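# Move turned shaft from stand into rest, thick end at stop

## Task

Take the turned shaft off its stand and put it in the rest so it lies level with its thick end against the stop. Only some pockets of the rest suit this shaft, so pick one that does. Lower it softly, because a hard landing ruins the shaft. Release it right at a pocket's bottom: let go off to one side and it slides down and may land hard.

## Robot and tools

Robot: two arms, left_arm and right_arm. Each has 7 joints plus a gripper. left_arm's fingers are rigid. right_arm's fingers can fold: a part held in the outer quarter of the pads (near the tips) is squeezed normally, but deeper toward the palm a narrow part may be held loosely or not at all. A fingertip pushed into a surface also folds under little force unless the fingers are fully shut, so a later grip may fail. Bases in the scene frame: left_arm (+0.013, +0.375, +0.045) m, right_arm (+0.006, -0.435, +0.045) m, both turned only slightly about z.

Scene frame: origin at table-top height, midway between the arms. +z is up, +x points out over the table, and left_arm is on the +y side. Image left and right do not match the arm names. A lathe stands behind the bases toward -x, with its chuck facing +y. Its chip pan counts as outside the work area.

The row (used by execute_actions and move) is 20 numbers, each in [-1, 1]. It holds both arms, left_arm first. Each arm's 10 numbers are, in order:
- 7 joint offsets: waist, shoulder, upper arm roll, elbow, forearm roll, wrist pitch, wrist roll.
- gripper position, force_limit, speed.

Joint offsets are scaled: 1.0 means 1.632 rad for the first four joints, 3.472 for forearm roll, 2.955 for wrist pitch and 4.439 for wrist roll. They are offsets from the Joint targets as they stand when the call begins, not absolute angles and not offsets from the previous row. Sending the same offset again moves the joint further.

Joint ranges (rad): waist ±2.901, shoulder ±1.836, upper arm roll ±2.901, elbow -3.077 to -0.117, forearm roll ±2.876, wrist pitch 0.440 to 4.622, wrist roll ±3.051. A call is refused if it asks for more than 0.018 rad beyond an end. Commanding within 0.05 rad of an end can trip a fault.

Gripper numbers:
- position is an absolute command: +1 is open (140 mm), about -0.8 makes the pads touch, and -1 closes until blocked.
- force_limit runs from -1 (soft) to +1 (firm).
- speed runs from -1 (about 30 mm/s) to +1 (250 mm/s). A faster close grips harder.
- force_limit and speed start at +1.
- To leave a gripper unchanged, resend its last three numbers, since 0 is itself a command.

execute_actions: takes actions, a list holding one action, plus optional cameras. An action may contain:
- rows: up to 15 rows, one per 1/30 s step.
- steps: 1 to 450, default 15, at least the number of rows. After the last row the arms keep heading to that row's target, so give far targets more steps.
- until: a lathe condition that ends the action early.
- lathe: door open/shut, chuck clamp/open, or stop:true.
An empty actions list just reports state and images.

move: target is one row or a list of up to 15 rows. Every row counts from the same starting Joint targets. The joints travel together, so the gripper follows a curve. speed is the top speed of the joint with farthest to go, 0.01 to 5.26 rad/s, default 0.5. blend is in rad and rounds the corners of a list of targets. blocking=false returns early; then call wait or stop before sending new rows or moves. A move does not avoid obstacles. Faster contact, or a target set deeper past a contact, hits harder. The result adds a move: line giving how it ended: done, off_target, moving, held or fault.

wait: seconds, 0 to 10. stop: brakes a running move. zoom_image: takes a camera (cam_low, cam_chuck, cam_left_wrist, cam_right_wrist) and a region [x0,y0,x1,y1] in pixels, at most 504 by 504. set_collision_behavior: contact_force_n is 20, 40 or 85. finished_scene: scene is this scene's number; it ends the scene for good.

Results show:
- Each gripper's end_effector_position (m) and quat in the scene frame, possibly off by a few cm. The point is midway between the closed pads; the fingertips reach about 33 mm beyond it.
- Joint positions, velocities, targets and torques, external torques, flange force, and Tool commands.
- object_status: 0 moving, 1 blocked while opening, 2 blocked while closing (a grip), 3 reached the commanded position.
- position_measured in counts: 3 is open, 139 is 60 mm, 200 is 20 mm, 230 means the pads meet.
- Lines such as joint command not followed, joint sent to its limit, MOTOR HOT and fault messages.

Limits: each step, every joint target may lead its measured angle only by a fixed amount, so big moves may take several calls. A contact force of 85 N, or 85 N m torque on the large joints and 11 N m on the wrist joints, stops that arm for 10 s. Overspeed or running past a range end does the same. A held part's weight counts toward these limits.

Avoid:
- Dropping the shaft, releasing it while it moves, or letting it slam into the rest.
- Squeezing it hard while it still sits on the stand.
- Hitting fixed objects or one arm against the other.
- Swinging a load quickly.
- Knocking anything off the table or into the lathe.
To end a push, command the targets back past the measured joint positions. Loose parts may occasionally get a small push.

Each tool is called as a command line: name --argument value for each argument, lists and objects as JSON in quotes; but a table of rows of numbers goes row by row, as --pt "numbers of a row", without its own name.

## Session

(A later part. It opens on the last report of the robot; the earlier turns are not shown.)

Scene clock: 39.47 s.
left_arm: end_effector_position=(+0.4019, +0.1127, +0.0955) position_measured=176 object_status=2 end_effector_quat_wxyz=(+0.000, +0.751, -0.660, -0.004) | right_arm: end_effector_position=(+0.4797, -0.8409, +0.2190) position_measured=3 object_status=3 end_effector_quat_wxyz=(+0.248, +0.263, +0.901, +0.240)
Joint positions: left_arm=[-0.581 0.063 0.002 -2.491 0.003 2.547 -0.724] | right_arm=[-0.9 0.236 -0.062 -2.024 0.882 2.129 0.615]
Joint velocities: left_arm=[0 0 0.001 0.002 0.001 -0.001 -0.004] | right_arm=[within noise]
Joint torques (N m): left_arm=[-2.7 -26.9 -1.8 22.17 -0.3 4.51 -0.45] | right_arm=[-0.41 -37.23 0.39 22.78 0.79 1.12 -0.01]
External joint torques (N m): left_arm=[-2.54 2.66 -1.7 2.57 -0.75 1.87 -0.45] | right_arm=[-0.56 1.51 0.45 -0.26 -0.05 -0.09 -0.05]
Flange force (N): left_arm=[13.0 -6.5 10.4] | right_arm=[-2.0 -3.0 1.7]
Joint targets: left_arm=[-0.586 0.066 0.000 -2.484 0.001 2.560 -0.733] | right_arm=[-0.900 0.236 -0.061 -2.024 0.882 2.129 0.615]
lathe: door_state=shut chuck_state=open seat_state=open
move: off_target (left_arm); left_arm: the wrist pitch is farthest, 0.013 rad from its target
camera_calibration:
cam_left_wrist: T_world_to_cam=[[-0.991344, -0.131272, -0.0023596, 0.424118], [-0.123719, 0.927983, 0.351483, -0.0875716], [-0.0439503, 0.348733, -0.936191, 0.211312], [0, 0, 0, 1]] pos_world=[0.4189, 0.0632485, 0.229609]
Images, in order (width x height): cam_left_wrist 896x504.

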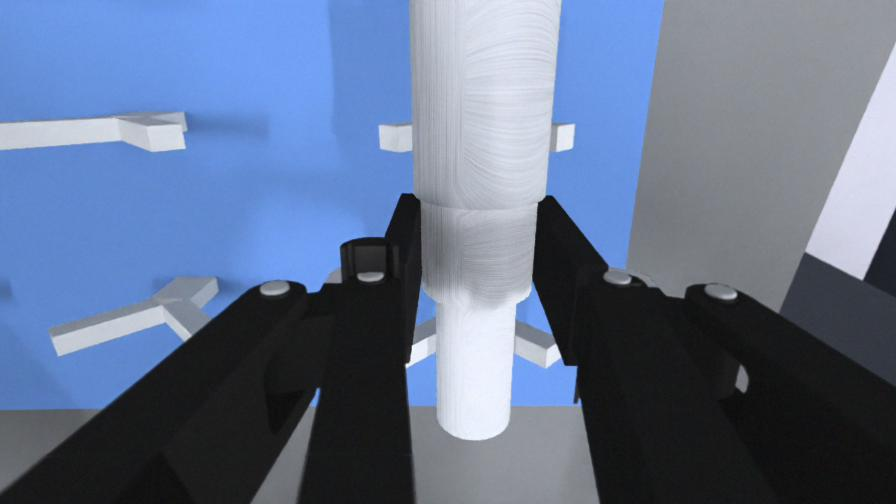

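move --target '[-0.0030,-0.0009,0,0.0030,0,-0.0016,-0.0008,-1,0.6,-1,0,0,0,0,0,0,0,1,1,1]' --speed 0.03 --cameras '["cam_left_wrist","cam_low"]'

zoom_image --camera "cam_low" --region '[150, 225, 210, 275]'

Scene clock: 40.27 s.
left_arm: end_effector_position=(+0.4019, +0.1126, +0.0957) position_measured=176 object_status=2 end_effector_quat_wxyz=(+0.000, +0.752, -0.660, -0.005) | right_arm: end_effector_position=(+0.4797, -0.8409, +0.2190) position_measured=3 object_status=3 end_effector_quat_wxyz=(+0.248, +0.263, +0.901, +0.240)
Joint positions: left_arm=[-0.584 0.065 0.004 -2.487 0.003 2.542 -0.727] | right_arm=[-0.9 0.236 -0.062 -2.024 0.882 2.129 0.615]
Joint velocities: left_arm=[0 0.001 0.001 0.003 -0.001 -0.003 -0.003] | right_arm=[within noise]
Joint torques (N m): left_arm=[-4.45 -28.54 -3.12 22.7 -0.76 4.54 -0.42] | right_arm=[-0.39 -37.18 0.36 22.8 0.78 1.11 -0.05]
External joint torques (N m): left_arm=[-4.49 1 -3.22 3.17 -1.2 1.93 -0.42] | right_arm=[-0.55 1.59 0.42 -0.24 -0.05 -0.1 -0.1]
Flange force (N): left_arm=[14.3 -2.5 6.4] | right_arm=[-2.1 -3.3 1.8]
Joint targets: left_arm=[-0.591 0.065 0.000 -2.479 0.001 2.555 -0.737] | right_arm=[-0.900 0.236 -0.061 -2.024 0.882 2.129 0.615]
lathe: door_state=shut chuck_state=open seat_state=open
move: off_target (left_arm); left_arm: the wrist pitch is farthest, 0.013 rad from its target
camera_calibration:
cam_left_wrist: T_world_to_cam=[[-0.99103, -0.133642, -0.000299989, 0.424002], [-0.125126, 0.92708, 0.353364, -0.0869373], [-0.0469462, 0.350231, -0.935486, 0.212473], [0, 0, 0, 1]] pos_world=[0.419296, 0.0628479, 0.229613]
Images, in order (width x height): cam_low 504x504, cam_left_wrist 896x504.

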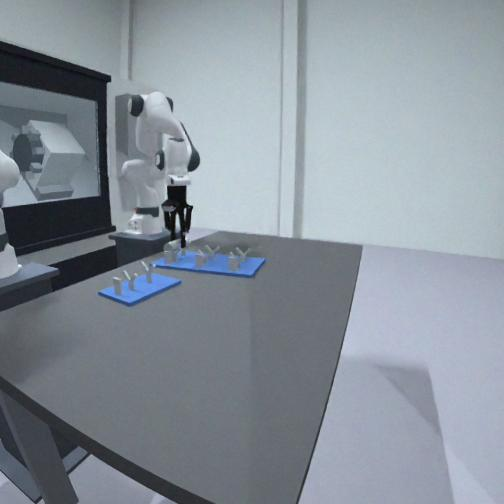

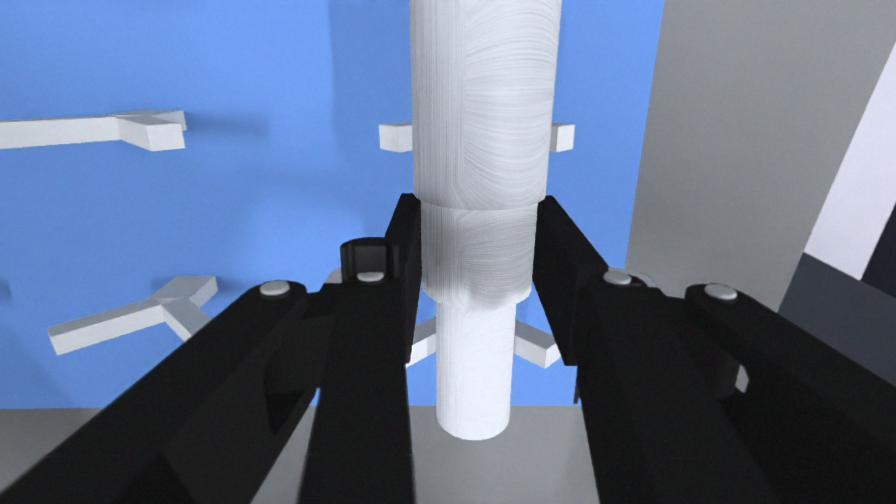

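Scaled by 8.400.

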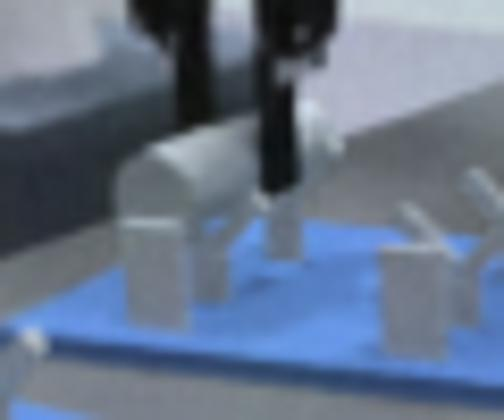

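move --target '[-0.0015,-0.0004,0,0.0026,0,-0.0016,-0.0004,-1,0.6,-1,0,0,0,0,0,0,0,1,1,1]' --speed 0.03 --cameras '["cam_left_wrist"]'

Scene clock: 41.10 s.
left_arm: end_effector_position=(+0.4016, +0.1124, +0.0960) position_measured=176 object_status=2 end_effector_quat_wxyz=(+0.000, +0.753, -0.658, -0.007) | right_arm: end_effector_position=(+0.4797, -0.8409, +0.2190) position_measured=3 object_status=3 end_effector_quat_wxyz=(+0.248, +0.263, +0.901, +0.240)
Joint positions: left_arm=[-0.585 0.065 0.005 -2.484 0.003 2.536 -0.731] | right_arm=[-0.9 0.236 -0.062 -2.024 0.882 2.129 0.615]
Joint velocities: within noise
Joint torques (N m): left_arm=[-4.72 -29.53 -3.71 23.41 -0.77 4.69 -0.33] | right_arm=[-0.38 -37.2 0.42 22.81 0.81 1.1 -0.02]
External joint torques (N m): left_arm=[-4.76 0.12 -3.82 3.86 -1.21 2.08 -0.33] | right_arm=[-0.3 1.55 0.68 -0.25 -0.03 -0.13 -0.07]
Flange force (N): left_arm=[14.9 -2.0 4.5] | right_arm=[-2.2 -2.9 2.1]
Joint targets: left_arm=[-0.594 0.064 0.000 -2.475 0.001 2.550 -0.739] | right_arm=[-0.900 0.236 -0.061 -2.024 0.882 2.129 0.615]
lathe: door_state=shut chuck_state=open seat_state=open
move: off_target (left_arm); left_arm: the wrist pitch is farthest, 0.014 rad from its target
camera_calibration:
cam_left_wrist: T_world_to_cam=[[-0.990522, -0.137337, 0.00205995, 0.423714], [-0.127636, 0.925887, 0.355587, -0.085985], [-0.0507424, 0.351953, -0.934641, 0.214109], [0, 0, 0, 1]] pos_world=[0.419588, 0.0624477, 0.229817]
Images, in order (width x height): cam_left_wrist 896x504.

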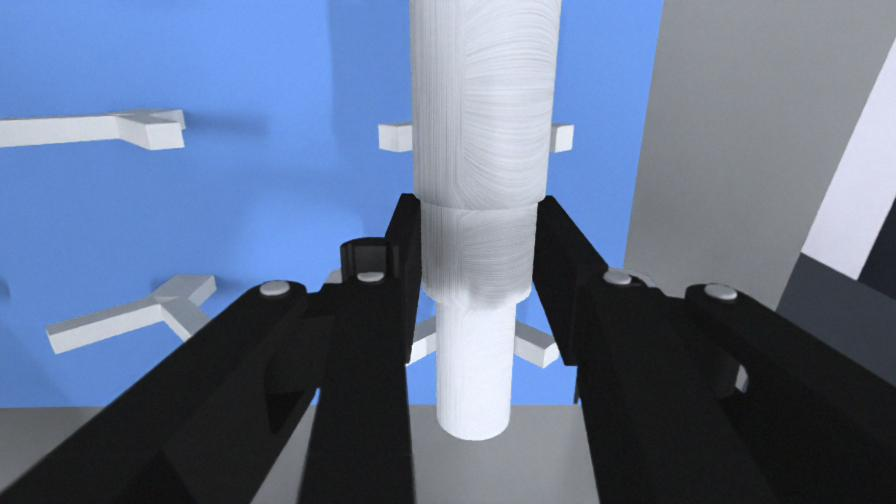

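move --target '[0.0045,0,0,-0.0040,0,0.0022,0.0014,-1,0.6,-1,0,0,0,0,0,0,0,1,1,1]' --speed 0.03 --cameras '[]'

Scene clock: 41.93 s.
left_arm: end_effector_position=(+0.4017, +0.1124, +0.0959) position_measured=176 object_status=2 end_effector_quat_wxyz=(+0.000, +0.753, -0.658, -0.006) | right_arm: end_effector_position=(+0.4797, -0.8409, +0.2190) position_measured=3 object_status=3 end_effector_quat_wxyz=(+0.248, +0.263, +0.901, +0.240)
Joint positions: left_arm=[-0.585 0.065 0.005 -2.485 0.003 2.538 -0.731] | right_arm=[-0.9 0.236 -0.062 -2.024 0.882 2.129 0.615]
Joint velocities: left_arm=[-0.001 0 0 -0.002 0 0.004 0.001] | right_arm=[within noise]
Joint torques (N m): left_arm=[-1.37 -27.66 -2.43 21.94 -0.36 5.25 -0.05] | right_arm=[-0.38 -37.25 0.3 22.78 0.81 1.12 0]
External joint torques (N m): left_arm=[-1.47 1.91 -2.59 2.38 -0.8 2.64 -0.05] | right_arm=[-0.43 1.5 0.45 -0.29 -0.03 -0.1 -0.04]
Flange force (N): left_arm=[10.1 -4.9 10.7] | right_arm=[-1.9 -2.9 1.8]
Joint targets: left_arm=[-0.586 0.064 0.000 -2.482 0.001 2.557 -0.733] | right_arm=[-0.900 0.236 -0.061 -2.024 0.882 2.129 0.615]
lathe: door_state=shut chuck_state=open seat_state=open
move: off_target (left_arm); left_arm: the wrist pitch is farthest, 0.019 rad from its target
No camera images: "cameras" was empty.

move --target '[0.0006,-0.0025,0,0,0,-0.0018,0,-1,0.6,-1,0,0,0,0,0,0,0,1,1,1]' --speed 0.03 --cameras '[]'

Scene clock: 42.73 s.
left_arm: end_effector_position=(+0.4016, +0.1124, +0.0959) position_measured=176 object_status=2 end_effector_quat_wxyz=(+0.000, +0.753, -0.658, -0.006) | right_arm: end_effector_position=(+0.4797, -0.8409, +0.2190) position_measured=3 object_status=3 end_effector_quat_wxyz=(+0.248, +0.263, +0.901, +0.240)
Joint positions: left_arm=[-0.584 0.065 0.004 -2.486 0.003 2.538 -0.731] | right_arm=[-0.9 0.236 -0.062 -2.024 0.882 2.129 0.615]
Joint velocities: within noise
Joint torques (N m): left_arm=[-1.03 -29.92 -2.22 21.64 -0.3 4.42 -0.09] | right_arm=[-0.45 -37.23 0.38 22.74 0.79 1.13 -0.04]
External joint torques (N m): left_arm=[-1.03 -0.29 -2.28 2.02 -0.75 1.8 -0.09] | right_arm=[-0.62 1.46 0.43 -0.29 -0.04 -0.07 -0.08]
Flange force (N): left_arm=[5.6 -1.0 3.4] | right_arm=[-1.7 -3.0 1.7]
Joint targets: left_arm=[-0.585 0.060 0.000 -2.482 0.001 2.551 -0.733] | right_arm=[-0.900 0.236 -0.061 -2.024 0.882 2.129 0.615]
lathe: door_state=shut chuck_state=open seat_state=open
move: off_target (left_arm); left_arm: the wrist pitch is farthest, 0.013 rad from its target
No camera images: "cameras" was empty.

move --pt "0 0.0015 0 0 0 0.0006 0 -1 0.6 -1 0 0 0 0 0 0 0 1 1 1" --pt "0 0.0015 0 0 0 0.0006 0 0.2 0.6 -1 0 0 0 0 0 0 0 1 1 1" --speed 0.03 --cameras '["cam_left_wrist"]'

Scene clock: 45.33 s.
left_arm: end_effector_position=(+0.4059, +0.1080, +0.0983) position_measured=104 object_status=0 end_effector_quat_wxyz=(-0.001, +0.752, -0.659, +0.002) | right_arm: end_effector_position=(+0.4797, -0.8409, +0.2190) position_measured=3 object_status=3 end_effector_quat_wxyz=(+0.248, +0.263, +0.901, +0.240)
Joint positions: left_arm=[-0.584 0.065 0.001 -2.483 0.003 2.551 -0.731] | right_arm=[-0.9 0.236 -0.062 -2.024 0.882 2.129 0.615]
Joint velocities: within noise
Joint torques (N m): left_arm=[-0.47 -28.36 -0.31 19.26 0.4 2.8 -0.04] | right_arm=[-0.39 -37.23 0.33 22.76 0.79 1.12 -0.08]
External joint torques (N m): left_arm=[-0.46 1.48 -0.35 -0.53 -0.05 0.12 -0.04] | right_arm=[-0.52 1.5 0.41 -0.27 -0.04 -0.09 -0.13]
Flange force (N): left_arm=[1.9 -0.7 4.0] | right_arm=[-1.8 -3.1 1.8]
Joint targets: left_arm=[-0.585 0.062 0.000 -2.482 0.001 2.553 -0.733] | right_arm=[-0.900 0.236 -0.061 -2.024 0.882 2.129 0.615]
lathe: door_state=shut chuck_state=open seat_state=open
move: done; target 2's new numbers were sent with left_arm's wrist pitch 0.014 rad from that target
camera_calibration:
cam_left_wrist: T_world_to_cam=[[-0.990812, -0.134803, -0.0109431, 0.428469], [-0.130302, 0.929782, 0.344278, -0.080504], [-0.0362349, 0.342541, -0.938804, 0.213561], [0, 0, 0, 1]] pos_world=[0.421781, 0.0594567, 0.232896]
Images, in order (width x height): cam_left_wrist 896x504.

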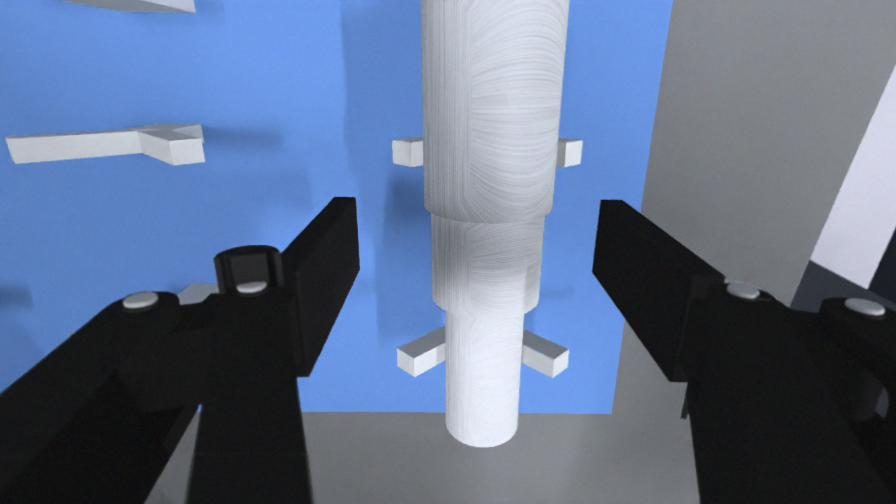

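move --pt "0 -0.065 0 0.0159 0 -0.0477 0 0.2 0.6 -1 0 0 0 0 0 0 0 1 1 1" --pt "0 -0.1208 0 0.0466 0 -0.0955 0 0.2 0.6 -1 0 0 0 0 0 0 0 1 1 1" --speed 0.25 --blend '[0.05,0]' --cameras '["cam_left_wrist","cam_low"]'

zoom_image --camera "cam_low" --region '[150, 225, 210, 275]'

Scene clock: 47.43 s.
left_arm: end_effector_position=(+0.4054, +0.1085, +0.1993) position_measured=104 object_status=3 end_effector_quat_wxyz=(-0.001, +0.752, -0.659, +0.001) | right_arm: end_effector_position=(+0.4797, -0.8409, +0.2190) position_measured=3 object_status=3 end_effector_quat_wxyz=(+0.248, +0.263, +0.901, +0.240)
Joint positions: left_arm=[-0.584 -0.134 0.001 -2.406 0.003 2.274 -0.731] | right_arm=[-0.9 0.236 -0.062 -2.024 0.882 2.129 0.615]
Joint velocities: left_arm=[0 0 -0.001 0.001 0 -0.004 0] | right_arm=[within noise]
Joint torques (N m): left_arm=[-0.48 -24.45 -0.53 22.32 0.57 2.24 -0.03] | right_arm=[-0.35 -37.15 0.38 22.74 0.81 1.12 -0.07]
External joint torques (N m): left_arm=[-0.53 1.56 -0.46 -0.6 -0.04 -0.41 -0.03] | right_arm=[-0.47 1.62 0.47 -0.33 -0.03 -0.1 -0.11]
Flange force (N): left_arm=[2.6 -1.3 2.0] | right_arm=[-1.9 -3.2 2.0]
Joint targets: left_arm=[-0.585 -0.135 0.000 -2.405 0.001 2.271 -0.733] | right_arm=[-0.900 0.236 -0.061 -2.024 0.882 2.129 0.615]
lathe: door_state=shut chuck_state=open seat_state=open
move: done
camera_calibration:
cam_left_wrist: T_world_to_cam=[[-0.990759, -0.13532, -0.0091835, 0.428836], [-0.130101, 0.929047, 0.346332, -0.116238], [-0.0383337, 0.344327, -0.938067, 0.308619], [0, 0, 0, 1]] pos_world=[0.421581, 0.059755, 0.333701]
Images, in order (width x height): cam_low 504x504, cam_left_wrist 896x504.

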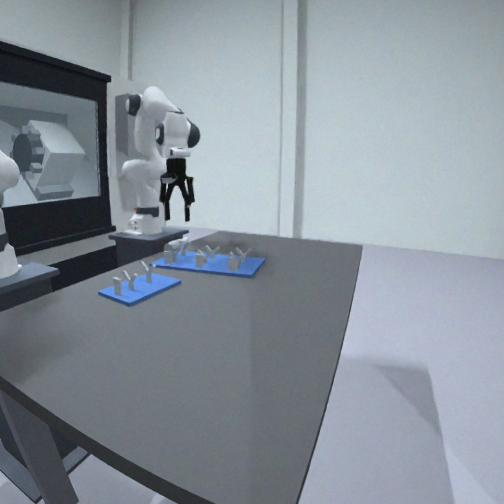

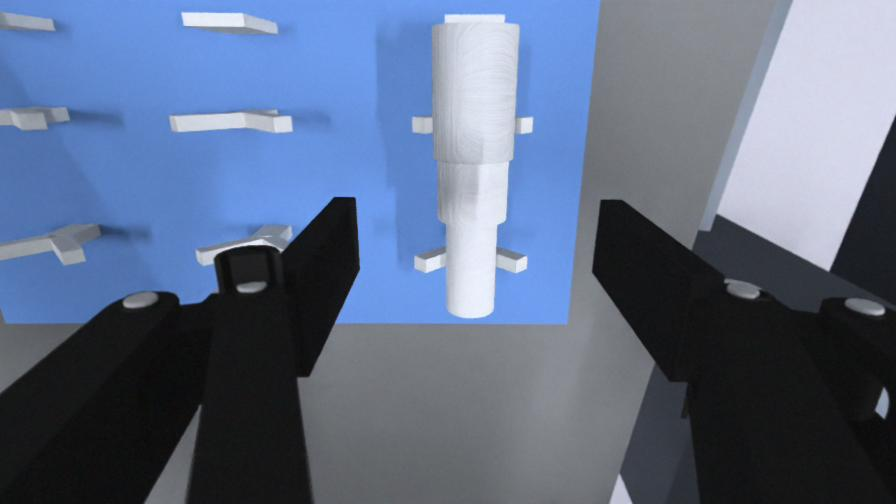

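Scaled by 8.400.

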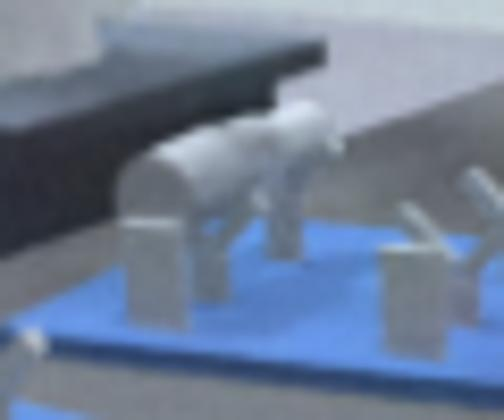

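finished_scene --scene 2

The scene is finished: the task was done.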